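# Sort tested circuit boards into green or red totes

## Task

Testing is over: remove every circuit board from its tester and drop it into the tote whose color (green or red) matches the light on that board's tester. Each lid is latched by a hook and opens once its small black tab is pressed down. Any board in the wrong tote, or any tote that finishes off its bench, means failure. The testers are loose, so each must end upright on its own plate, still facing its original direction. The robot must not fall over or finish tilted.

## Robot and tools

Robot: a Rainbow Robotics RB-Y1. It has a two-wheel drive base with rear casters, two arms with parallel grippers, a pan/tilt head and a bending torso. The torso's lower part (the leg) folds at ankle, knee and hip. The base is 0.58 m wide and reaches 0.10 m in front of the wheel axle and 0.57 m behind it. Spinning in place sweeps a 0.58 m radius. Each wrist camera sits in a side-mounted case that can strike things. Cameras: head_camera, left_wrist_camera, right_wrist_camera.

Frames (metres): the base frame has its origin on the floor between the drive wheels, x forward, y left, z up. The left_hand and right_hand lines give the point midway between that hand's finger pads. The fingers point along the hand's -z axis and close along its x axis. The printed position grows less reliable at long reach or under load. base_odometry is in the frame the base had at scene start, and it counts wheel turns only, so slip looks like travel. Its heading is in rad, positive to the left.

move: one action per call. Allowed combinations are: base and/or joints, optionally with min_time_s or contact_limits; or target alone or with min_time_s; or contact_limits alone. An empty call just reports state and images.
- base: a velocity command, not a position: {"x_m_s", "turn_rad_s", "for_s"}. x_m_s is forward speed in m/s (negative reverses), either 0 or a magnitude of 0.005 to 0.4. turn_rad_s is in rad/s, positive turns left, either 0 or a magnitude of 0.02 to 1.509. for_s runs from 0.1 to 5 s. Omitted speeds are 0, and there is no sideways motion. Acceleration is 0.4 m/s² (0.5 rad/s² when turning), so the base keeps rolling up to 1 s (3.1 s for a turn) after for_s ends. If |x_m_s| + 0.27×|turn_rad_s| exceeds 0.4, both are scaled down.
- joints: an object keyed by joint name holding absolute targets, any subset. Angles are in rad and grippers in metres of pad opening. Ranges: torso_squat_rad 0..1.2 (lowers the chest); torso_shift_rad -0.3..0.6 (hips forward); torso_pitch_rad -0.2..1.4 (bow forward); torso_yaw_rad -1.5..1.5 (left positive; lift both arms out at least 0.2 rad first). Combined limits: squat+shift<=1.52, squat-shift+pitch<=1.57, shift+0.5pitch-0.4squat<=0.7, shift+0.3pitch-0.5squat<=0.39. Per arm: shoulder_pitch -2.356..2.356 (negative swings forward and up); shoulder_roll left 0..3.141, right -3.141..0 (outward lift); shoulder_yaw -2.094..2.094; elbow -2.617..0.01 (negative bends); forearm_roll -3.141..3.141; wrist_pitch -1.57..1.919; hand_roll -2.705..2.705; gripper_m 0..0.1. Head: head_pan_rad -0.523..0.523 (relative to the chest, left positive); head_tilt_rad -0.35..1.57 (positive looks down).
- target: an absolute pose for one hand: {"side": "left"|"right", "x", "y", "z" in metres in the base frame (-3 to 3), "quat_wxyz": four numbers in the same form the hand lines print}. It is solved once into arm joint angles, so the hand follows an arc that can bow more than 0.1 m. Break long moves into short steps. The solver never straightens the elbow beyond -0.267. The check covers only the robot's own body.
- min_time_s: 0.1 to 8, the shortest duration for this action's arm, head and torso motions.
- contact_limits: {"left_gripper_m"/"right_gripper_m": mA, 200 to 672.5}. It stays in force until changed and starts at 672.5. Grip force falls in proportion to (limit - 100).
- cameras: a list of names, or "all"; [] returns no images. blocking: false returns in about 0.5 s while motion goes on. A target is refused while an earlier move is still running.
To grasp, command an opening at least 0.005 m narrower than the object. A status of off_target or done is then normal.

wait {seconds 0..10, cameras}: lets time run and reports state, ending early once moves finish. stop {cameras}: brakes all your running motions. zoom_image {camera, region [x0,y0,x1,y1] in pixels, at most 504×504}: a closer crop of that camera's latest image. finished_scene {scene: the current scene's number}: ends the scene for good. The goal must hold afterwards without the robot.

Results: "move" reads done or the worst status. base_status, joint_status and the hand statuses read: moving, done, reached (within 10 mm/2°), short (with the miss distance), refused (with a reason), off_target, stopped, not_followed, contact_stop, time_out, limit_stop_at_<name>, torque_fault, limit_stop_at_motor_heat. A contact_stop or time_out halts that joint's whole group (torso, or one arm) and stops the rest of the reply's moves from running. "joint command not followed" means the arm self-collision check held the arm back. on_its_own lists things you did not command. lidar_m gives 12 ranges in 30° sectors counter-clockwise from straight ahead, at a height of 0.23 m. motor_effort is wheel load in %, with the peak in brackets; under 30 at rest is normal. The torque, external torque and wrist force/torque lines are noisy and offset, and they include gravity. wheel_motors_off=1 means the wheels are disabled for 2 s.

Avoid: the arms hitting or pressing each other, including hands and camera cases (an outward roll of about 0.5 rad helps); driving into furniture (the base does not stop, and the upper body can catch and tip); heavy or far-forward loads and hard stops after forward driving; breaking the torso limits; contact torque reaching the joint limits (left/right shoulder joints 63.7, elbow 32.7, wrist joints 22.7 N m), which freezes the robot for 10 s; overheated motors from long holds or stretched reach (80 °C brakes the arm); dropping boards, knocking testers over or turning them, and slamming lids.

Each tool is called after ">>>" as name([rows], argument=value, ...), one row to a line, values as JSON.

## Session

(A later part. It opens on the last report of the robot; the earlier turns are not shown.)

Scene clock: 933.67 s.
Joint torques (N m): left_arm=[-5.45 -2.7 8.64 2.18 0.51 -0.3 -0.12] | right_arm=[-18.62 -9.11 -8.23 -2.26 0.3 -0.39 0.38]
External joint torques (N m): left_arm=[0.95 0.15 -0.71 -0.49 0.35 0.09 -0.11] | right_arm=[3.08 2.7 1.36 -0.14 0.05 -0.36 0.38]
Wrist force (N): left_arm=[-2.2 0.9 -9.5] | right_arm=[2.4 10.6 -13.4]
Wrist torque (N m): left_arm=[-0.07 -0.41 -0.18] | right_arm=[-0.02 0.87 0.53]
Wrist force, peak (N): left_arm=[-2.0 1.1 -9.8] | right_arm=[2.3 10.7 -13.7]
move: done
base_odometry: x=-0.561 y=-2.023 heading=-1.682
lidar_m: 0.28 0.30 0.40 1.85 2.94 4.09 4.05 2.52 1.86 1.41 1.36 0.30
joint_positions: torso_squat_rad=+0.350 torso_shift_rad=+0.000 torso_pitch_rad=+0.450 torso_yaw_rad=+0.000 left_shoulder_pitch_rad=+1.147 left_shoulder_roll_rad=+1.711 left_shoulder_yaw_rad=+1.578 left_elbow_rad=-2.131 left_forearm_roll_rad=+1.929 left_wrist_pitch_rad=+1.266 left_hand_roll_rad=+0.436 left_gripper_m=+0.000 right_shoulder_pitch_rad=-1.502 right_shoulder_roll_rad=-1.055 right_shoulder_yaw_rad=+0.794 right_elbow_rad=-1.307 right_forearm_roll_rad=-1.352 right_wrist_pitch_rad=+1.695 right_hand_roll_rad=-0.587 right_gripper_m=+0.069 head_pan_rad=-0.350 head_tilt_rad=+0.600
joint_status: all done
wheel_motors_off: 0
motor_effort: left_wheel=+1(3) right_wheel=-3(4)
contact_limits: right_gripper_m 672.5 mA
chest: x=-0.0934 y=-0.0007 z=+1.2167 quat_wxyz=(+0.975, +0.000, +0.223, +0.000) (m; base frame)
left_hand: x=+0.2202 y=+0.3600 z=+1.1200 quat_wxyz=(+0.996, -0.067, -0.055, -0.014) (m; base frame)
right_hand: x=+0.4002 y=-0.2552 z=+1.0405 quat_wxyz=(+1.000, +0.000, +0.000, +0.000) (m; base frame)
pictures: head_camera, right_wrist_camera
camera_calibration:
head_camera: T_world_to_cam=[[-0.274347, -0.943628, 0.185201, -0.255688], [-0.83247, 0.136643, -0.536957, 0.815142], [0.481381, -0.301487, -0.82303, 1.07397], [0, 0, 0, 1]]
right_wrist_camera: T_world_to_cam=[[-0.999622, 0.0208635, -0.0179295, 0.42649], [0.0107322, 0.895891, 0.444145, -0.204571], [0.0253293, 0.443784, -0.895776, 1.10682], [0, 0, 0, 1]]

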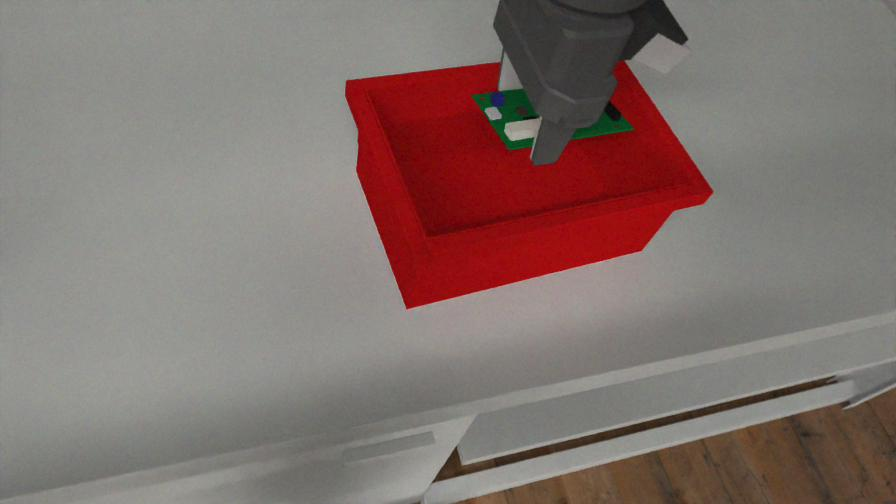

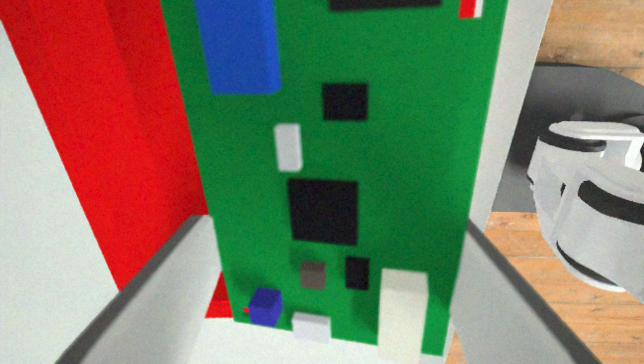

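>>> move(target={"side":"right","x":0.379,"y":-0.235,"z":1.04,"quat_wxyz":[1,0,0,0]}, min_time_s=2, cameras=["head_camera","right_wrist_camera"])

>>> move(target={"side":"right","x":0.379,"y":-0.235,"z":0.985,"quat_wxyz":[1,0,0,0]}, min_time_s=3, cameras=["head_camera","right_wrist_camera"])

Scene clock: 956.10 s.
Wrist force, peak (N): left_arm=[-2.1 1.0 -9.9] | right_arm=[2.5 10.6 -13.8]
move: done
joint_status: all done
wheel_motors_off: 0
motor_effort: left_wheel=+1(3) right_wheel=-3(5)
contact_limits: right_gripper_m 672.5 mA
right_hand_status: reached (checked arc, planned for 2.0 s): 0 mm and 0.0 deg off.
pictures: head_camera, right_wrist_camera
camera_calibration:
head_camera: T_world_to_cam=[[-0.274347, -0.943628, 0.185202, -0.255688], [-0.83247, 0.136643, -0.536957, 0.815142], [0.481381, -0.301487, -0.823029, 1.07397], [0, 0, 0, 1]]
right_wrist_camera: T_world_to_cam=[[-0.999665, 0.0196325, -0.0168375, 0.403557], [0.0101101, 0.895829, 0.444285, -0.22243], [0.0238059, 0.443966, -0.895727, 1.09857], [0, 0, 0, 1]]

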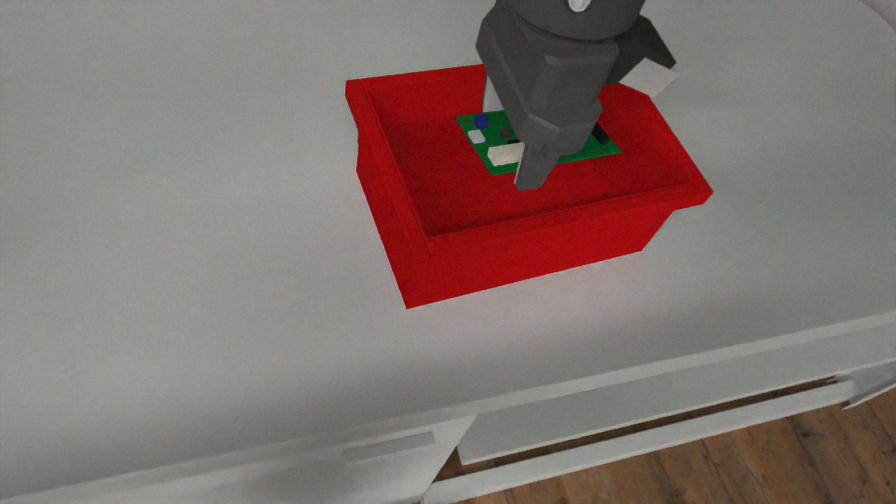

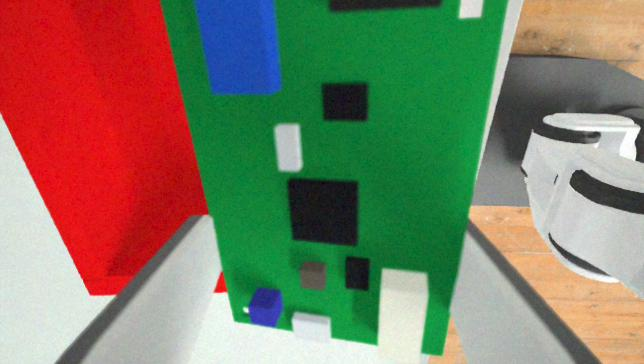

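Scene clock: 959.43 s.
Joint torques (N m): left_arm=[-5.39 -2.66 8.4 2.3 0.38 -0.27 -0.04] | right_arm=[-17.64 -8.91 -8.63 -1.27 0.38 -0.36 0.36]
External joint torques (N m): left_arm=[1 0.2 -0.95 -0.36 0.23 0.12 -0.03] | right_arm=[3.16 2.83 1.32 1.15 0.12 -0.34 0.36]
Wrist force (N): left_arm=[-2.0 0.9 -9.2] | right_arm=[2.1 10.6 -13.5]
Wrist torque (N m): left_arm=[-0.07 -0.40 -0.20] | right_arm=[-0.01 0.82 0.53]
Wrist force, peak (N): left_arm=[-2.3 1.0 -9.6] | right_arm=[2.3 10.5 -14.0]
move: done
base_odometry: x=-0.561 y=-2.023 heading=-1.682
lidar_m: 0.28 0.30 0.40 1.85 2.93 4.08 4.05 2.51 1.85 1.42 1.35 0.30
joint_positions: torso_squat_rad=+0.350 torso_shift_rad=+0.000 torso_pitch_rad=+0.450 torso_yaw_rad=+0.000 left_shoulder_pitch_rad=+1.147 left_shoulder_roll_rad=+1.711 left_shoulder_yaw_rad=+1.578 left_elbow_rad=-2.131 left_forearm_roll_rad=+1.929 left_wrist_pitch_rad=+1.266 left_hand_roll_rad=+0.436 left_gripper_m=+0.000 right_shoulder_pitch_rad=-1.385 right_shoulder_roll_rad=-1.030 right_shoulder_yaw_rad=+0.829 right_elbow_rad=-1.425 right_forearm_roll_rad=-1.300 right_wrist_pitch_rad=+1.592 right_hand_roll_rad=-0.689 right_gripper_m=+0.069 head_pan_rad=-0.350 head_tilt_rad=+0.600
joint_status: all done
wheel_motors_off: 0
motor_effort: left_wheel=+2(3) right_wheel=-4(4)
contact_limits: right_gripper_m 672.5 mA
chest: x=-0.0934 y=-0.0007 z=+1.2167 quat_wxyz=(+0.975, +0.000, +0.223, +0.000) (m; base frame)
left_hand: x=+0.2202 y=+0.3600 z=+1.1200 quat_wxyz=(+0.996, -0.067, -0.055, -0.014) (m; base frame)
right_hand: x=+0.3789 y=-0.2352 z=+0.9856 quat_wxyz=(+1.000, +0.000, -0.001, +0.000) (m; base frame)
right_hand_status: reached (checked arc, planned for 3.0 s): 1 mm and 0.1 deg off.
pictures: head_camera, right_wrist_camera
camera_calibration:
head_camera: T_world_to_cam=[[-0.274347, -0.943628, 0.185202, -0.255688], [-0.83247, 0.136643, -0.536957, 0.815142], [0.481381, -0.301487, -0.82303, 1.07397], [0, 0, 0, 1]]
right_wrist_camera: T_world_to_cam=[[-0.999617, 0.0205156, -0.0185891, 0.404379], [0.0101381, 0.89608, 0.443776, -0.197249], [0.0257616, 0.443417, -0.895945, 1.04929], [0, 0, 0, 1]]

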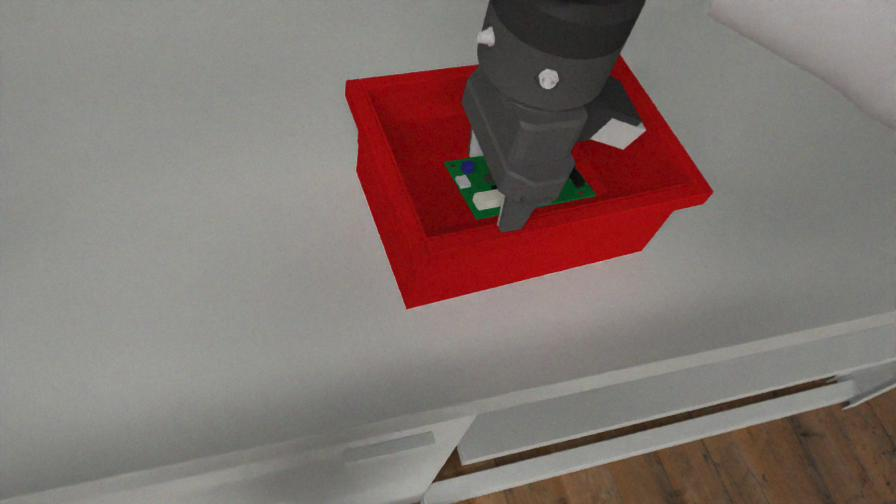

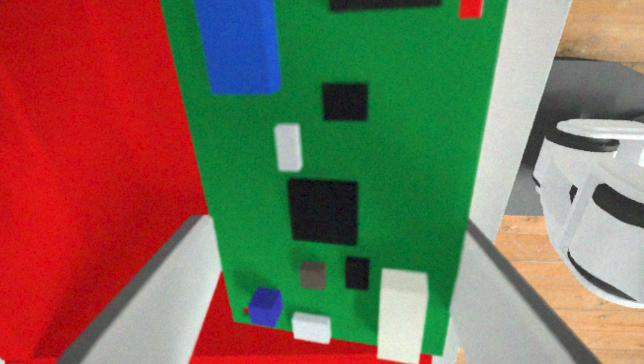

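>>> zoom_image(camera="right_wrist_camera", region=[380, 0, 644, 364])

>>> zoom_image(camera="head_camera", region=[330, 30, 730, 330])

Scaled by 1.385 from the camera's 644x364 image, which has a finer 1265x715 frame.

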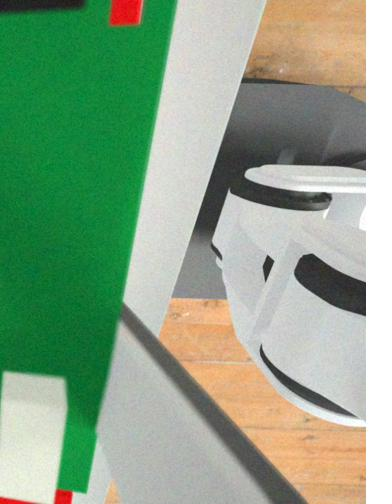

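Scaled by 1.260 from the camera's 896x504 image, which has a finer 1280x720 frame.

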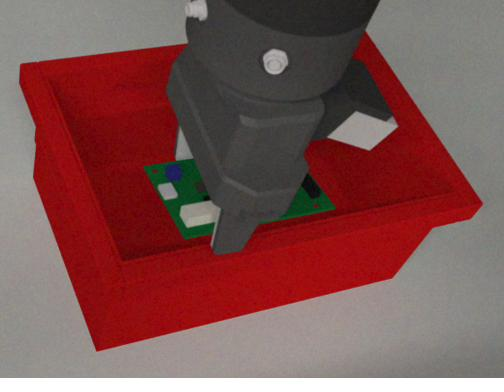

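>>> move(target={"side":"left","x":0.34,"y":0.0,"z":1.13,"quat_wxyz":[1,0,0,0]}, min_time_s=3, cameras=["head_camera","left_wrist_camera"])

Scene clock: 1042.93 s.
Joint torques (N m): left_arm=[-20.57 -5.89 10.01 3.19 0.1 0.24 0.2] | right_arm=[-17.87 -9.65 -8.66 -1.63 0.32 -0.37 0.41]
External joint torques (N m): left_arm=[1.06 1.61 0.7 0.73 0.06 0.29 0.2] | right_arm=[2.94 2.08 1.29 0.79 0.07 -0.35 0.41]
Wrist force (N): left_arm=[-1.9 0.1 -9.3] | right_arm=[2.2 10.4 -13.2]
Wrist torque (N m): left_arm=[-0.03 -0.39 -0.18] | right_arm=[0.01 0.84 0.53]
Wrist force, peak (N): left_arm=[-2.4 1.1 -9.7] | right_arm=[2.5 11.1 -13.5]
move: done
base_odometry: x=-0.561 y=-2.023 heading=-1.682
lidar_m: 0.29 0.30 0.40 1.86 2.94 4.08 4.05 2.51 1.85 1.41 1.34 0.30
joint_positions: torso_squat_rad=+0.350 torso_shift_rad=+0.000 torso_pitch_rad=+0.450 torso_yaw_rad=+0.000 left_shoulder_pitch_rad=+0.918 left_shoulder_roll_rad=+3.141 left_shoulder_yaw_rad=+1.713 left_elbow_rad=-1.310 left_forearm_roll_rad=+1.854 left_wrist_pitch_rad=+1.542 left_hand_roll_rad=+1.162 left_gripper_m=+0.000 right_shoulder_pitch_rad=-1.385 right_shoulder_roll_rad=-1.030 right_shoulder_yaw_rad=+0.829 right_elbow_rad=-1.425 right_forearm_roll_rad=-1.300 right_wrist_pitch_rad=+1.592 right_hand_roll_rad=-0.689 right_gripper_m=+0.069 head_pan_rad=-0.350 head_tilt_rad=+0.600
joint_status: all done
wheel_motors_off: 0
motor_effort: left_wheel=+2(4) right_wheel=-3(5)
contact_limits: right_gripper_m 672.5 mA
chest: x=-0.0934 y=-0.0007 z=+1.2167 quat_wxyz=(+0.975, +0.000, +0.223, +0.000) (m; base frame)
left_hand: x=+0.3399 y=+0.0001 z=+1.1301 quat_wxyz=(+1.000, -0.001, -0.001, +0.000) (m; base frame)
left_hand_status: reached (checked arc, planned for 3.0 s): 0 mm and 0.2 deg off.
right_hand: x=+0.3789 y=-0.2352 z=+0.9856 quat_wxyz=(+1.000, +0.000, -0.001, +0.000) (m; base frame)
pictures: head_camera, left_wrist_camera
camera_calibration:
head_camera: T_world_to_cam=[[-0.274364, -0.943627, 0.185182, -0.255679], [-0.832431, 0.136646, -0.537016, 0.815187], [0.481438, -0.301489, -0.822996, 1.07396], [0, 0, 0, 1]]
left_wrist_camera: T_world_to_cam=[[0.999822, 0.0156249, -0.0106134, -0.329219], [0.0188219, -0.871371, 0.490264, -0.52604], [-0.0015879, -0.490376, -0.871509, 1.0545], [0, 0, 0, 1]]

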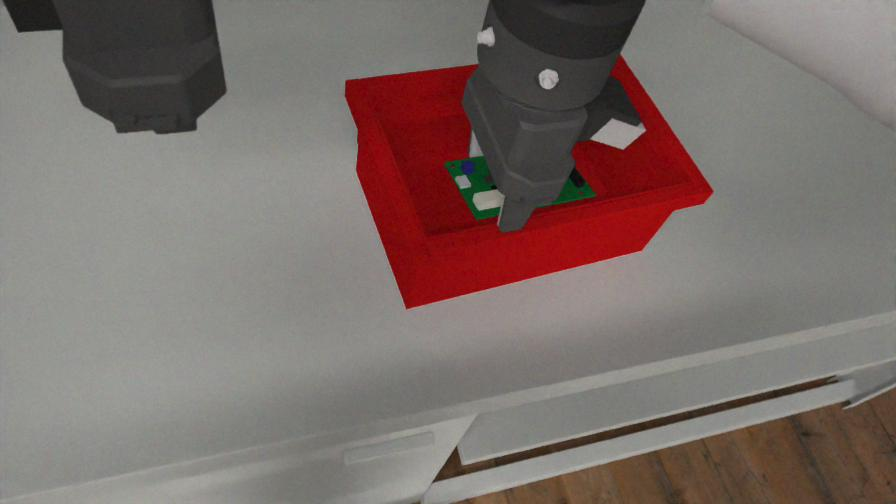

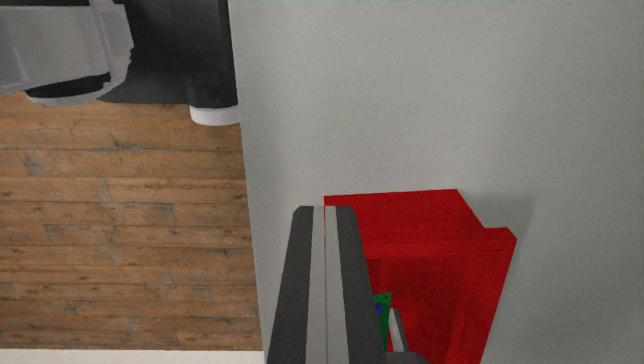

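>>> move(target={"side":"right","x":0.38,"y":-0.28,"z":1.05,"quat_wxyz":[1,0,0,0]}, min_time_s=2, cameras=[])

>>> move(target={"side":"left","x":0.26,"y":0.2,"z":1.13,"quat_wxyz":[1,0,0,0]}, min_time_s=3, cameras=[])

>>> move(base={"x_m_s":0.07,"for_s":0.9}, cameras=["head_camera","left_wrist_camera","right_wrist_camera"])

Scene clock: 1068.37 s.
Wrist force, peak (N): left_arm=[-2.0 0.3 -9.8] | right_arm=[2.2 11.0 -13.6]
move: done
joint_status: all done
wheel_motors_off: 0
motor_effort: left_wheel=+1(3) right_wheel=-3(5)
contact_limits: right_gripper_m 672.5 mA
right_hand_status: reached (checked arc, planned for 2.0 s): 1 mm and 0.0 deg off.
pictures: none

Scene clock: 1071.70 s.
Wrist force, peak (N): left_arm=[-2.1 0.3 -9.8] | right_arm=[2.4 10.6 -13.6]
move: done
joint_status: all done
wheel_motors_off: 0
motor_effort: left_wheel=+2(3) right_wheel=-4(5)
contact_limits: right_gripper_m 672.5 mA
left_hand_status: reached (checked arc, planned for 3.0 s): 0 mm and 0.0 deg off.
pictures: none

Scene clock: 1073.33 s.
Joint torques (N m): left_arm=[-12.74 -4.86 10.12 2.21 0.32 -0.27 -0.21] | right_arm=[-19.26 -13.16 -10.74 -1.52 -0.16 0.06 0.35]
External joint torques (N m): left_arm=[1.55 -0.73 0.77 -0.48 0.29 -0.22 -0.21] | right_arm=[0.84 -0.55 -0.65 0.18 -0.41 0.08 0.35]
Wrist force (N): left_arm=[-1.9 0.5 -9.3] | right_arm=[2.5 10.4 -13.2]
Wrist torque (N m): left_arm=[-0.08 -0.43 -0.20] | right_arm=[-0.01 0.90 0.53]
Wrist force, peak (N): left_arm=[-1.7 0.3 -9.7] | right_arm=[2.5 10.7 -13.6]
move: done
base_odometry: x=-0.568 y=-2.086 heading=-1.682
lidar_m: 0.22 0.23 0.32 1.83 2.93 4.07 4.11 2.51 1.85 1.41 0.33 0.24
base_status: done (sent for 0.9 of 0.9 s)
joint_positions: torso_squat_rad=+0.350 torso_shift_rad=+0.000 torso_pitch_rad=+0.450 torso_yaw_rad=+0.000 left_shoulder_pitch_rad=+1.035 left_shoulder_roll_rad=+2.358 left_shoulder_yaw_rad=+1.715 left_elbow_rad=-2.062 left_forearm_roll_rad=+1.873 left_wrist_pitch_rad=+1.479 left_hand_roll_rad=+1.105 left_gripper_m=+0.000 right_shoulder_pitch_rad=-1.439 right_shoulder_roll_rad=-1.166 right_shoulder_yaw_rad=+0.759 right_elbow_rad=-1.429 right_forearm_roll_rad=-1.402 right_wrist_pitch_rad=+1.699 right_hand_roll_rad=-0.597 right_gripper_m=+0.069 head_pan_rad=-0.350 head_tilt_rad=+0.600
wheel_motors_off: 0
motor_effort: left_wheel=+1(24) right_wheel=-3(20)
contact_limits: right_gripper_m 672.5 mA
chest: x=-0.0935 y=-0.0007 z=+1.2167 quat_wxyz=(+0.975, +0.000, +0.223, +0.000) (m; base frame)
left_hand: x=+0.2600 y=+0.2000 z=+1.1301 quat_wxyz=(+1.000, +0.000, +0.000, +0.000) (m; base frame)
right_hand: x=+0.3801 y=-0.2797 z=+1.0497 quat_wxyz=(+1.000, +0.000, +0.000, +0.000) (m; base frame)
pictures: head_camera, left_wrist_camera, right_wrist_camera
camera_calibration:
head_camera: T_world_to_cam=[[-0.274383, -0.943627, 0.185154, -0.255663], [-0.832375, 0.136646, -0.537103, 0.815259], [0.481524, -0.301489, -0.822945, 1.07394], [0, 0, 0, 1]]
left_wrist_camera: T_world_to_cam=[[0.999806, 0.0154696, -0.0122198, -0.250552], [0.0194668, -0.872532, 0.488169, -0.347974], [-0.00311041, -0.488312, -0.872664, 1.15364], [0, 0, 0, 1]]
right_wrist_camera: T_world_to_cam=[[-0.999648, 0.0200742, -0.0173613, 0.406268], [0.0102723, 0.89581, 0.444319, -0.186518], [0.0244718, 0.443984, -0.895701, 1.12685], [0, 0, 0, 1]]

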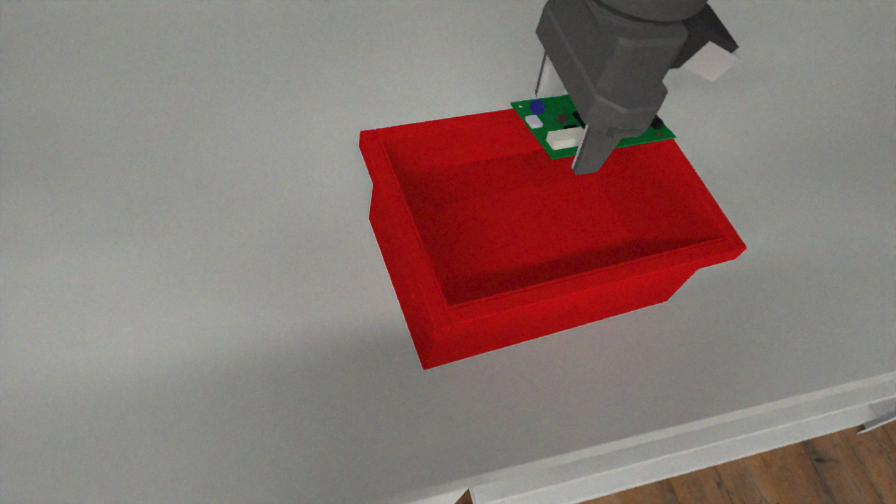

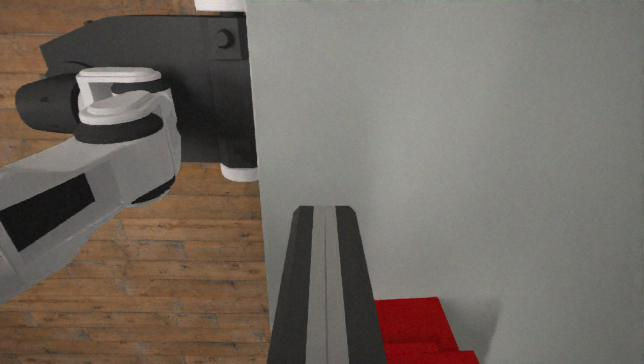

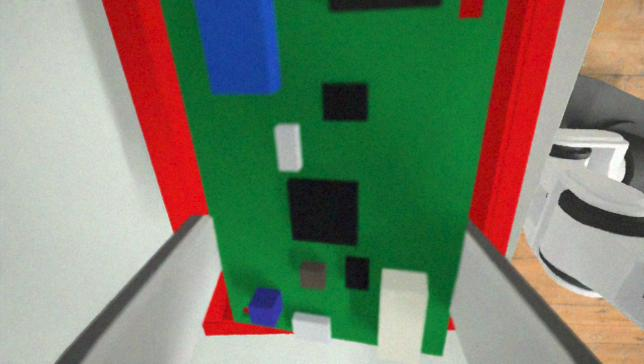

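>>> move(target={"side":"right","x":0.367,"y":-0.258,"z":1.03,"quat_wxyz":[1,0,0,0]}, min_time_s=2, cameras=[])

>>> move(target={"side":"right","x":0.367,"y":-0.258,"z":0.965,"quat_wxyz":[1,0,0,0]}, min_time_s=3, cameras=["head_camera","right_wrist_camera"])

Scene clock: 1092.27 s.
Wrist force, peak (N): left_arm=[-1.9 0.4 -9.7] | right_arm=[2.2 10.8 -13.7]
move: done
joint_status: all done
wheel_motors_off: 0
motor_effort: left_wheel=+1(3) right_wheel=-3(5)
contact_limits: right_gripper_m 672.5 mA
right_hand_status: reached (checked arc, planned for 2.0 s): 1 mm and 0.1 deg off.
pictures: none

Scene clock: 1095.60 s.
Joint torques (N m): left_arm=[-13.04 -4.71 9.84 2.31 0.29 -0.32 -0.21] | right_arm=[-16.72 -9.92 -8.75 -1.25 0.34 -0.36 0.4]
External joint torques (N m): left_arm=[1.26 -0.57 0.48 -0.38 0.26 -0.27 -0.21] | right_arm=[2.93 2.68 1.33 1.08 0.09 -0.33 0.4]
Wrist force (N): left_arm=[-1.8 0.5 -9.5] | right_arm=[2.2 10.6 -13.6]
Wrist torque (N m): left_arm=[-0.07 -0.42 -0.21] | right_arm=[-0.02 0.87 0.51]
Wrist force, peak (N): left_arm=[-1.9 0.4 -9.8] | right_arm=[2.3 10.7 -14.1]
move: done
base_odometry: x=-0.568 y=-2.086 heading=-1.682
lidar_m: 0.22 0.23 0.32 1.84 2.94 4.08 4.12 2.52 1.85 1.41 0.33 0.24
joint_positions: torso_squat_rad=+0.350 torso_shift_rad=+0.000 torso_pitch_rad=+0.450 torso_yaw_rad=+0.000 left_shoulder_pitch_rad=+1.035 left_shoulder_roll_rad=+2.358 left_shoulder_yaw_rad=+1.715 left_elbow_rad=-2.062 left_forearm_roll_rad=+1.873 left_wrist_pitch_rad=+1.479 left_hand_roll_rad=+1.105 left_gripper_m=+0.000 right_shoulder_pitch_rad=-1.303 right_shoulder_roll_rad=-1.087 right_shoulder_yaw_rad=+0.826 right_elbow_rad=-1.470 right_forearm_roll_rad=-1.299 right_wrist_pitch_rad=+1.533 right_hand_roll_rad=-0.665 right_gripper_m=+0.069 head_pan_rad=-0.350 head_tilt_rad=+0.600
joint_status: all done
wheel_motors_off: 0
motor_effort: left_wheel=+1(2) right_wheel=-3(4)
contact_limits: right_gripper_m 672.5 mA
chest: x=-0.0935 y=-0.0007 z=+1.2167 quat_wxyz=(+0.975, +0.000, +0.223, +0.000) (m; base frame)
left_hand: x=+0.2600 y=+0.2000 z=+1.1301 quat_wxyz=(+1.000, +0.000, +0.000, +0.000) (m; base frame)
right_hand: x=+0.3666 y=-0.2582 z=+0.9658 quat_wxyz=(+1.000, +0.000, -0.001, +0.000) (m; base frame)
right_hand_status: reached (checked arc, planned for 3.0 s): 1 mm and 0.1 deg off.
pictures: head_camera, right_wrist_camera
camera_calibration:
head_camera: T_world_to_cam=[[-0.274382, -0.943627, 0.185155, -0.255664], [-0.832378, 0.136646, -0.537098, 0.815256], [0.48152, -0.301489, -0.822948, 1.07394], [0, 0, 0, 1]]
right_wrist_camera: T_world_to_cam=[[-0.999613, 0.0204116, -0.018918, 0.392484], [0.00990872, 0.896249, 0.44344, -0.16723], [0.0260066, 0.443081, -0.896104, 1.04201], [0, 0, 0, 1]]

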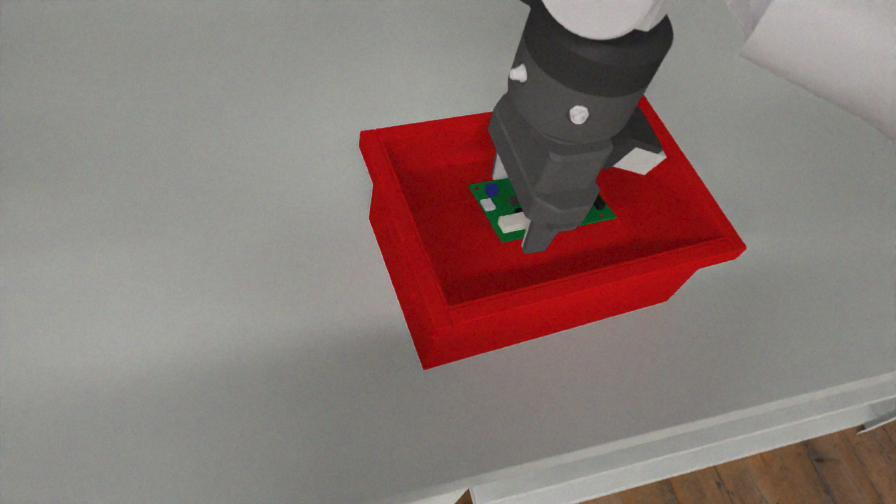

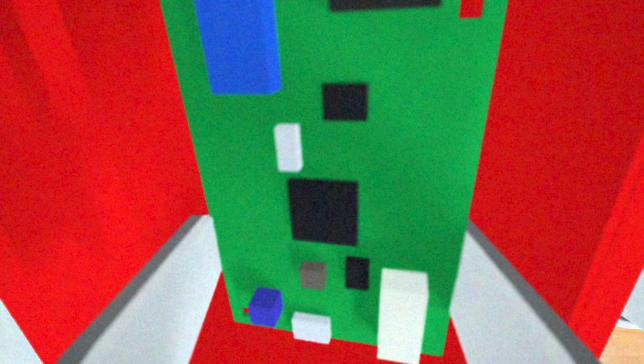

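>>> move(target={"side":"right","x":0.367,"y":-0.255,"z":0.93,"quat_wxyz":[1,0,0,0]}, min_time_s=3, cameras=["head_camera","right_wrist_camera"])

>>> move(target={"side":"right","x":0.367,"y":-0.255,"z":0.918,"quat_wxyz":[1,0,0,0]}, min_time_s=2, cameras=["head_camera","right_wrist_camera"])

Scene clock: 1105.30 s.
Wrist force, peak (N): left_arm=[-2.0 0.3 -9.8] | right_arm=[2.4 10.9 -13.7]
move: done
joint_status: all done
wheel_motors_off: 0
motor_effort: left_wheel=+1(2) right_wheel=-3(5)
contact_limits: right_gripper_m 672.5 mA
right_hand_status: reached (checked arc, planned for 3.0 s): 1 mm and 0.1 deg off.
pictures: head_camera, right_wrist_camera
camera_calibration:
head_camera: T_world_to_cam=[[-0.274382, -0.943627, 0.185155, -0.255664], [-0.832378, 0.136646, -0.537099, 0.815257], [0.48152, -0.30149, -0.822948, 1.07394], [0, 0, 0, 1]]
right_wrist_camera: T_world_to_cam=[[-0.999622, 0.0205674, -0.0182676, 0.391765], [0.0103224, 0.895995, 0.443945, -0.155057], [0.0254985, 0.443588, -0.895868, 1.00914], [0, 0, 0, 1]]

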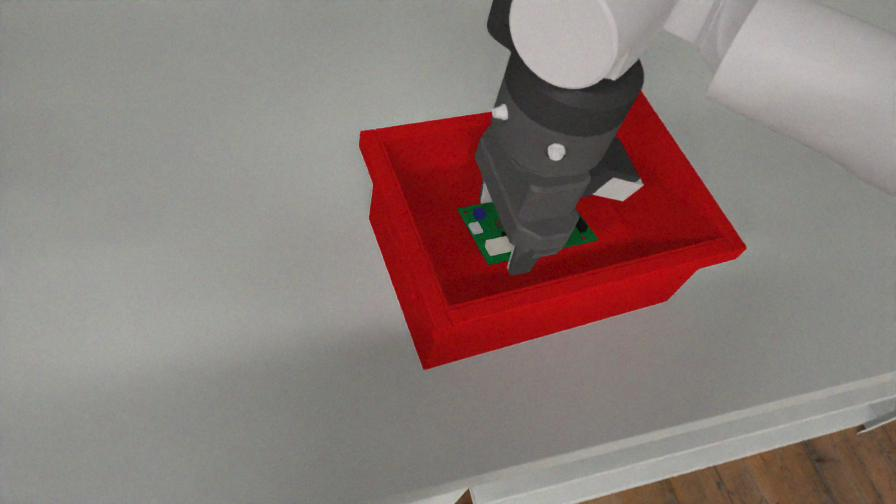

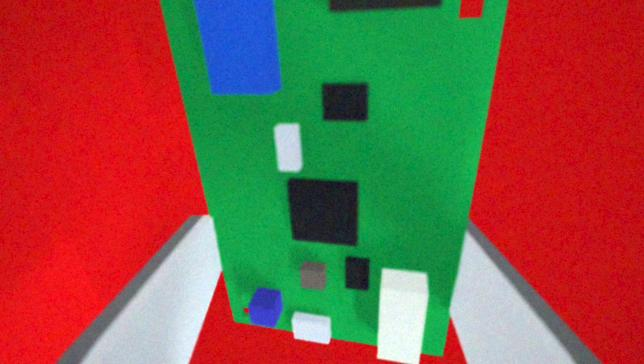

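Scene clock: 1107.63 s.
Joint torques (N m): left_arm=[-12.96 -4.64 10.25 2.36 0.35 -0.28 -0.15] | right_arm=[-16.77 -9.78 -8.11 -1.44 0.33 -0.38 0.31]
External joint torques (N m): left_arm=[1.34 -0.5 0.9 -0.33 0.31 -0.22 -0.15] | right_arm=[2.95 2.71 1.51 1.24 0.07 -0.35 0.31]
Wrist force (N): left_arm=[-1.9 0.5 -9.3] | right_arm=[2.3 10.3 -13.1]
Wrist torque (N m): left_arm=[-0.08 -0.42 -0.21] | right_arm=[-0.01 0.84 0.52]
Wrist force, peak (N): left_arm=[-1.9 0.3 -9.7] | right_arm=[2.5 10.8 -13.5]
move: done
base_odometry: x=-0.568 y=-2.086 heading=-1.682
lidar_m: 0.22 0.24 0.32 1.84 2.93 4.09 4.11 2.51 1.86 1.42 0.33 0.24
joint_positions: torso_squat_rad=+0.350 torso_shift_rad=+0.000 torso_pitch_rad=+0.450 torso_yaw_rad=+0.000 left_shoulder_pitch_rad=+1.035 left_shoulder_roll_rad=+2.358 left_shoulder_yaw_rad=+1.715 left_elbow_rad=-2.062 left_forearm_roll_rad=+1.873 left_wrist_pitch_rad=+1.479 left_hand_roll_rad=+1.105 left_gripper_m=+0.000 right_shoulder_pitch_rad=-1.256 right_shoulder_roll_rad=-1.017 right_shoulder_yaw_rad=+0.866 right_elbow_rad=-1.388 right_forearm_roll_rad=-1.239 right_wrist_pitch_rad=+1.441 right_hand_roll_rad=-0.637 right_gripper_m=+0.069 head_pan_rad=-0.350 head_tilt_rad=+0.600
joint_status: all done
wheel_motors_off: 0
motor_effort: left_wheel=+0(2) right_wheel=-2(4)
contact_limits: right_gripper_m 672.5 mA
chest: x=-0.0935 y=-0.0007 z=+1.2167 quat_wxyz=(+0.975, +0.000, +0.223, +0.000) (m; base frame)
left_hand: x=+0.2600 y=+0.2000 z=+1.1301 quat_wxyz=(+1.000, +0.000, +0.000, +0.000) (m; base frame)
right_hand: x=+0.3668 y=-0.2552 z=+0.9188 quat_wxyz=(+1.000, +0.000, -0.001, +0.000) (m; base frame)
right_hand_status: reached (checked arc, planned for 2.0 s): 1 mm and 0.1 deg off.
pictures: head_camera, right_wrist_camera
camera_calibration:
head_camera: T_world_to_cam=[[-0.274382, -0.943627, 0.185155, -0.255663], [-0.832378, 0.136646, -0.537099, 0.815257], [0.48152, -0.30149, -0.822947, 1.07394], [0, 0, 0, 1]]
right_wrist_camera: T_world_to_cam=[[-0.99963, 0.0203383, -0.0180816, 0.390967], [0.0102046, 0.896083, 0.443768, -0.149587], [0.0252281, 0.44342, -0.895959, 0.998844], [0, 0, 0, 1]]

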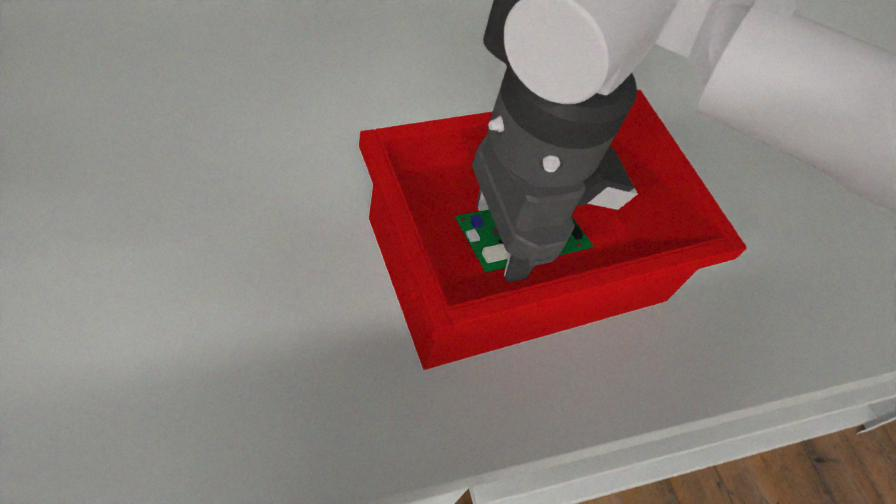

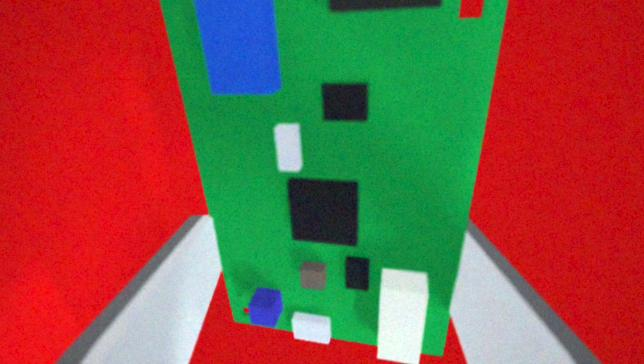

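>>> move(target={"side":"right","x":0.367,"y":-0.252,"z":0.905,"quat_wxyz":[1,0,0,0]}, min_time_s=2, cameras=[])

>>> move(target={"side":"right","x":0.367,"y":-0.252,"z":0.893,"quat_wxyz":[1,0,0,0]}, min_time_s=2, cameras=["head_camera","right_wrist_camera"])

Scene clock: 1114.57 s.
Wrist force, peak (N): left_arm=[-1.8 0.6 -9.9] | right_arm=[2.3 10.9 -13.6]
move: done
joint_status: all done
wheel_motors_off: 0
motor_effort: left_wheel=+1(3) right_wheel=-3(4)
contact_limits: right_gripper_m 672.5 mA
right_hand_status: reached (checked arc, planned for 2.0 s): 1 mm and 0.1 deg off.
pictures: none

Scene clock: 1116.90 s.
Joint torques (N m): left_arm=[-12.79 -4.75 10.13 2.27 0.3 -0.32 -0.31] | right_arm=[-16.77 -9.67 -7.93 -1.61 0.3 -0.3 0.42]
External joint torques (N m): left_arm=[1.5 -0.62 0.78 -0.42 0.26 -0.27 -0.31] | right_arm=[3.01 2.63 1.34 1.22 0.04 -0.27 0.42]
Wrist force (N): left_arm=[-1.9 0.3 -9.3] | right_arm=[2.0 10.7 -13.2]
Wrist torque (N m): left_arm=[-0.05 -0.44 -0.20] | right_arm=[-0.03 0.83 0.50]
Wrist force, peak (N): left_arm=[-2.1 0.2 -9.9] | right_arm=[2.4 10.8 -13.7]
move: done
base_odometry: x=-0.568 y=-2.086 heading=-1.682
lidar_m: 0.22 0.24 0.32 1.84 2.95 4.09 4.11 2.52 1.86 1.41 0.33 0.24
joint_positions: torso_squat_rad=+0.350 torso_shift_rad=+0.000 torso_pitch_rad=+0.450 torso_yaw_rad=+0.000 left_shoulder_pitch_rad=+1.035 left_shoulder_roll_rad=+2.358 left_shoulder_yaw_rad=+1.715 left_elbow_rad=-2.062 left_forearm_roll_rad=+1.873 left_wrist_pitch_rad=+1.479 left_hand_roll_rad=+1.105 left_gripper_m=+0.000 right_shoulder_pitch_rad=-1.236 right_shoulder_roll_rad=-0.972 right_shoulder_yaw_rad=+0.887 right_elbow_rad=-1.332 right_forearm_roll_rad=-1.208 right_wrist_pitch_rad=+1.392 right_hand_roll_rad=-0.621 right_gripper_m=+0.069 head_pan_rad=-0.350 head_tilt_rad=+0.600
joint_status: all done
wheel_motors_off: 0
motor_effort: left_wheel=+1(3) right_wheel=-1(4)
contact_limits: right_gripper_m 672.5 mA
chest: x=-0.0935 y=-0.0007 z=+1.2167 quat_wxyz=(+0.975, +0.000, +0.223, +0.000) (m; base frame)
left_hand: x=+0.2600 y=+0.2000 z=+1.1301 quat_wxyz=(+1.000, +0.000, +0.000, +0.000) (m; base frame)
right_hand: x=+0.3668 y=-0.2522 z=+0.8939 quat_wxyz=(+1.000, +0.000, -0.001, +0.000) (m; base frame)
right_hand_status: reached (checked arc, planned for 2.0 s): 1 mm and 0.1 deg off.
pictures: head_camera, right_wrist_camera
camera_calibration:
head_camera: T_world_to_cam=[[-0.274382, -0.943627, 0.185155, -0.255663], [-0.832378, 0.136646, -0.537099, 0.815257], [0.48152, -0.301489, -0.822947, 1.07394], [0, 0, 0, 1]]
right_wrist_camera: T_world_to_cam=[[-0.999628, 0.0203127, -0.0182101, 0.39049], [0.0101284, 0.896152, 0.443632, -0.14102], [0.0253304, 0.443282, -0.896024, 0.975182], [0, 0, 0, 1]]

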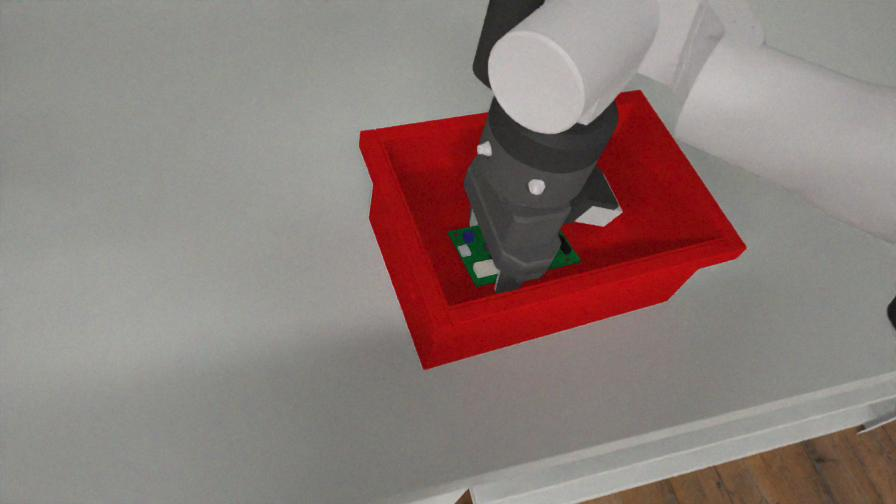

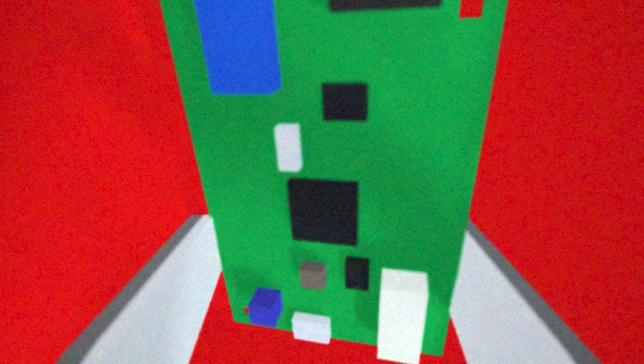

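>>> move(target={"side":"right","x":0.374,"y":-0.25,"z":0.882,"quat_wxyz":[1,0,0,0]}, min_time_s=2, cameras=[])

>>> move(target={"side":"right","x":0.374,"y":-0.25,"z":0.871,"quat_wxyz":[1,0,0,0]}, min_time_s=2, cameras=["head_camera","right_wrist_camera"])

Scene clock: 1126.67 s.
Wrist force, peak (N): left_arm=[-2.0 0.4 -9.8] | right_arm=[2.5 10.6 -13.8]
move: done
joint_status: all done
wheel_motors_off: 0
motor_effort: left_wheel=+1(3) right_wheel=-2(4)
contact_limits: right_gripper_m 672.5 mA
right_hand_status: reached (checked arc, planned for 2.0 s): 0 mm and 0.0 deg off.
pictures: none

Scene clock: 1129.00 s.
Joint torques (N m): left_arm=[-12.84 -4.97 10.11 2.2 0.32 -0.35 -0.28] | right_arm=[-17.13 -9.5 -7.27 -1.66 0.43 -0.38 0.34]
External joint torques (N m): left_arm=[1.46 -0.83 0.76 -0.49 0.28 -0.3 -0.28] | right_arm=[3.12 2.55 1.42 1.26 0.18 -0.36 0.34]
Wrist force (N): left_arm=[-1.7 0.2 -9.4] | right_arm=[2.3 10.6 -13.5]
Wrist torque (N m): left_arm=[-0.04 -0.41 -0.21] | right_arm=[-0.02 0.85 0.51]
Wrist force, peak (N): left_arm=[-2.0 0.5 -9.6] | right_arm=[2.4 10.8 -13.7]
move: done
base_odometry: x=-0.568 y=-2.086 heading=-1.682
lidar_m: 0.22 0.23 0.32 1.84 2.94 4.07 4.12 2.53 1.85 1.41 0.33 0.23
joint_positions: torso_squat_rad=+0.350 torso_shift_rad=+0.000 torso_pitch_rad=+0.450 torso_yaw_rad=+0.000 left_shoulder_pitch_rad=+1.035 left_shoulder_roll_rad=+2.358 left_shoulder_yaw_rad=+1.715 left_elbow_rad=-2.062 left_forearm_roll_rad=+1.873 left_wrist_pitch_rad=+1.479 left_hand_roll_rad=+1.105 left_gripper_m=+0.000 right_shoulder_pitch_rad=-1.240 right_shoulder_roll_rad=-0.908 right_shoulder_yaw_rad=+0.904 right_elbow_rad=-1.221 right_forearm_roll_rad=-1.186 right_wrist_pitch_rad=+1.347 right_hand_roll_rad=-0.574 right_gripper_m=+0.069 head_pan_rad=-0.350 head_tilt_rad=+0.600
joint_status: all done
wheel_motors_off: 0
motor_effort: left_wheel=+1(2) right_wheel=-2(4)
contact_limits: right_gripper_m 672.5 mA
chest: x=-0.0935 y=-0.0007 z=+1.2167 quat_wxyz=(+0.975, +0.000, +0.223, +0.000) (m; base frame)
left_hand: x=+0.2600 y=+0.2000 z=+1.1301 quat_wxyz=(+1.000, +0.000, +0.000, +0.000) (m; base frame)
right_hand: x=+0.3739 y=-0.2502 z=+0.8718 quat_wxyz=(+1.000, +0.000, -0.001, +0.000) (m; base frame)
right_hand_status: reached (checked arc, planned for 2.0 s): 1 mm and 0.1 deg off.
pictures: head_camera, right_wrist_camera
camera_calibration:
head_camera: T_world_to_cam=[[-0.274382, -0.943627, 0.185155, -0.255663], [-0.832378, 0.136646, -0.537099, 0.815257], [0.48152, -0.301489, -0.822947, 1.07394], [0, 0, 0, 1]]
right_wrist_camera: T_world_to_cam=[[-0.999626, 0.0203986, -0.0182138, 0.397212], [0.0102012, 0.896105, 0.443725, -0.133229], [0.0253728, 0.443373, -0.895978, 0.954295], [0, 0, 0, 1]]

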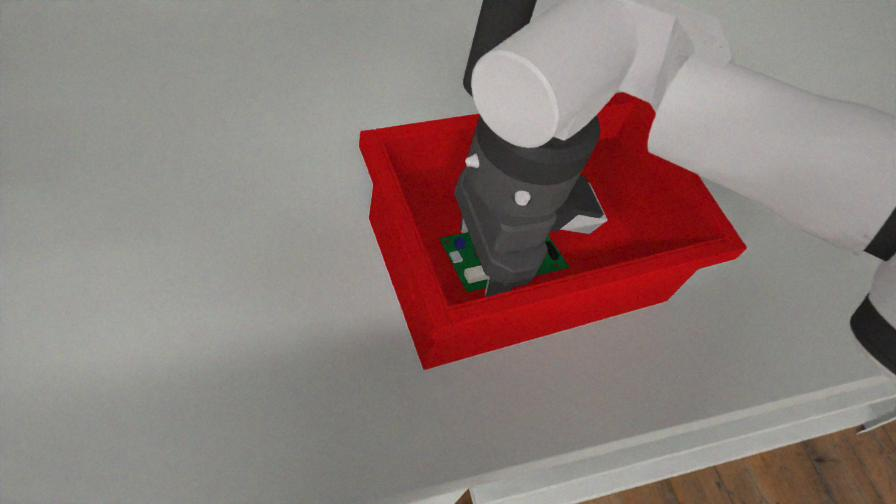

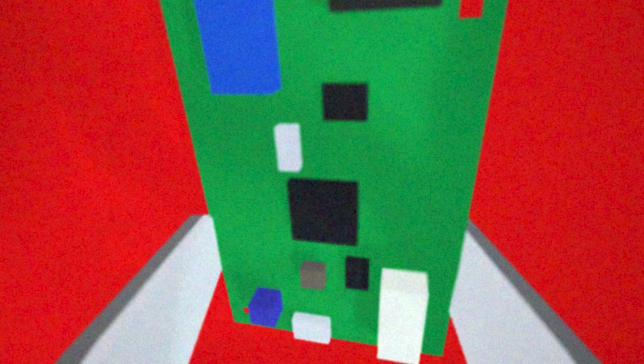

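>>> move(target={"side":"right","x":0.374,"y":-0.25,"z":0.861,"quat_wxyz":[1,0,0,0]}, min_time_s=2, cameras=[])

>>> move(target={"side":"right","x":0.374,"y":-0.25,"z":0.852,"quat_wxyz":[1,0,0,0]}, min_time_s=2, cameras=["head_camera","right_wrist_camera"])

Scene clock: 1137.53 s.
Wrist force, peak (N): left_arm=[-2.0 0.3 -9.8] | right_arm=[2.7 10.9 -13.6]
move: done
joint_status: all done
wheel_motors_off: 0
motor_effort: left_wheel=+0(2) right_wheel=-2(4)
contact_limits: right_gripper_m 672.5 mA
right_hand_status: reached (checked arc, planned for 2.0 s): 1 mm and 0.1 deg off.
pictures: none

Scene clock: 1139.87 s.
Joint torques (N m): left_arm=[-12.8 -4.9 10.12 2.27 0.3 -0.3 -0.22] | right_arm=[-5.03 -2.73 0.61 3.46 4.43 -7.31 0.28]
External joint torques (N m): left_arm=[1.49 -0.79 0.77 -0.43 0.27 -0.25 -0.22] | right_arm=[15.34 9.21 8.93 6.39 4.17 -7.27 0.28]
Wrist force (N): left_arm=[-1.9 0.3 -9.3] | right_arm=[-19.0 10.7 51.0]
Wrist torque (N m): left_arm=[-0.05 -0.42 -0.21] | right_arm=[0.06 4.04 0.53]
Wrist force, peak (N): left_arm=[-2.0 0.4 -9.9] | right_arm=[-19.0 10.6 51.9]
move: done
base_odometry: x=-0.568 y=-2.086 heading=-1.682
lidar_m: 0.23 0.23 0.32 1.85 2.93 4.08 4.11 2.51 1.85 1.41 0.33 0.24
joint_positions: torso_squat_rad=+0.350 torso_shift_rad=-0.001 torso_pitch_rad=+0.448 torso_yaw_rad=+0.000 left_shoulder_pitch_rad=+1.035 left_shoulder_roll_rad=+2.358 left_shoulder_yaw_rad=+1.715 left_elbow_rad=-2.062 left_forearm_roll_rad=+1.873 left_wrist_pitch_rad=+1.479 left_hand_roll_rad=+1.105 left_gripper_m=+0.000 right_shoulder_pitch_rad=-1.231 right_shoulder_roll_rad=-0.872 right_shoulder_yaw_rad=+0.914 right_elbow_rad=-1.158 right_forearm_roll_rad=-1.171 right_wrist_pitch_rad=+1.307 right_hand_roll_rad=-0.547 right_gripper_m=+0.069 head_pan_rad=-0.350 head_tilt_rad=+0.600
joint_status: all done
wheel_motors_off: 0
motor_effort: left_wheel=+1(3) right_wheel=-1(4)
contact_limits: right_gripper_m 672.5 mA
chest: x=-0.0947 y=-0.0004 z=+1.2169 quat_wxyz=(+0.975, +0.000, +0.222, +0.000) (m; base frame)
left_hand: x=+0.2590 y=+0.2002 z=+1.1309 quat_wxyz=(+1.000, +0.000, -0.001, +0.000) (m; base frame)
right_hand: x=+0.3750 y=-0.2500 z=+0.8562 quat_wxyz=(+1.000, +0.000, -0.003, +0.000) (m; base frame)
right_hand_status: reached (checked arc, planned for 2.0 s): 4 mm and 0.4 deg off.
pictures: head_camera, right_wrist_camera
camera_calibration:
head_camera: T_world_to_cam=[[-0.27491, -0.943464, 0.185201, -0.255851], [-0.831199, 0.136395, -0.538985, 0.816763], [0.483253, -0.302111, -0.821703, 1.07344], [0, 0, 0, 1]]
right_wrist_camera: T_world_to_cam=[[-0.999515, 0.0207058, -0.0232537, 0.402331], [0.00822868, 0.895947, 0.444085, -0.126133], [0.0300292, 0.443678, -0.895683, 0.938268], [0, 0, 0, 1]]

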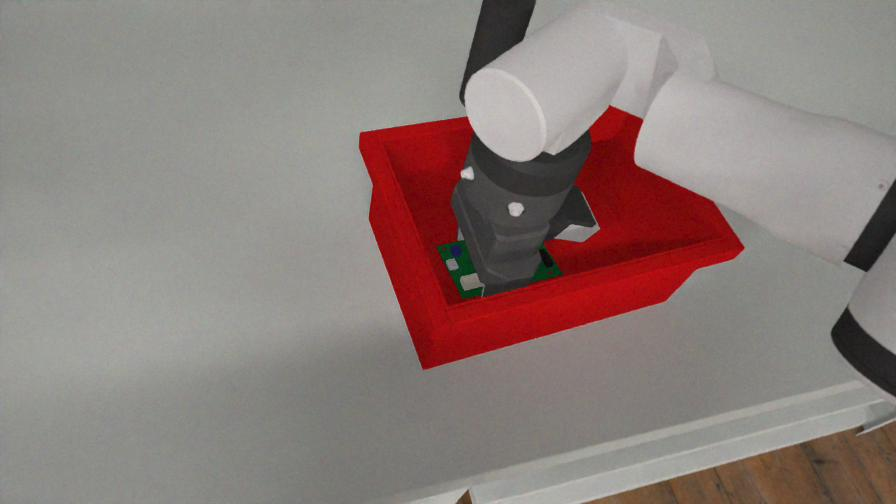

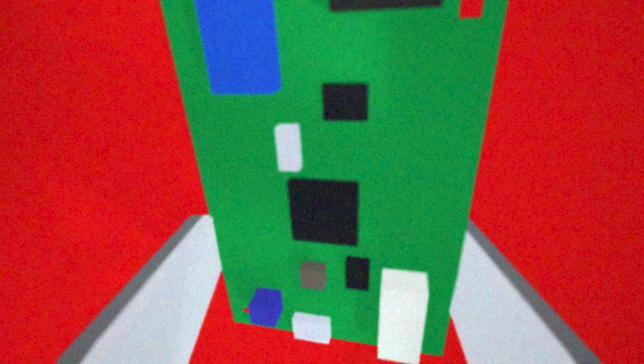

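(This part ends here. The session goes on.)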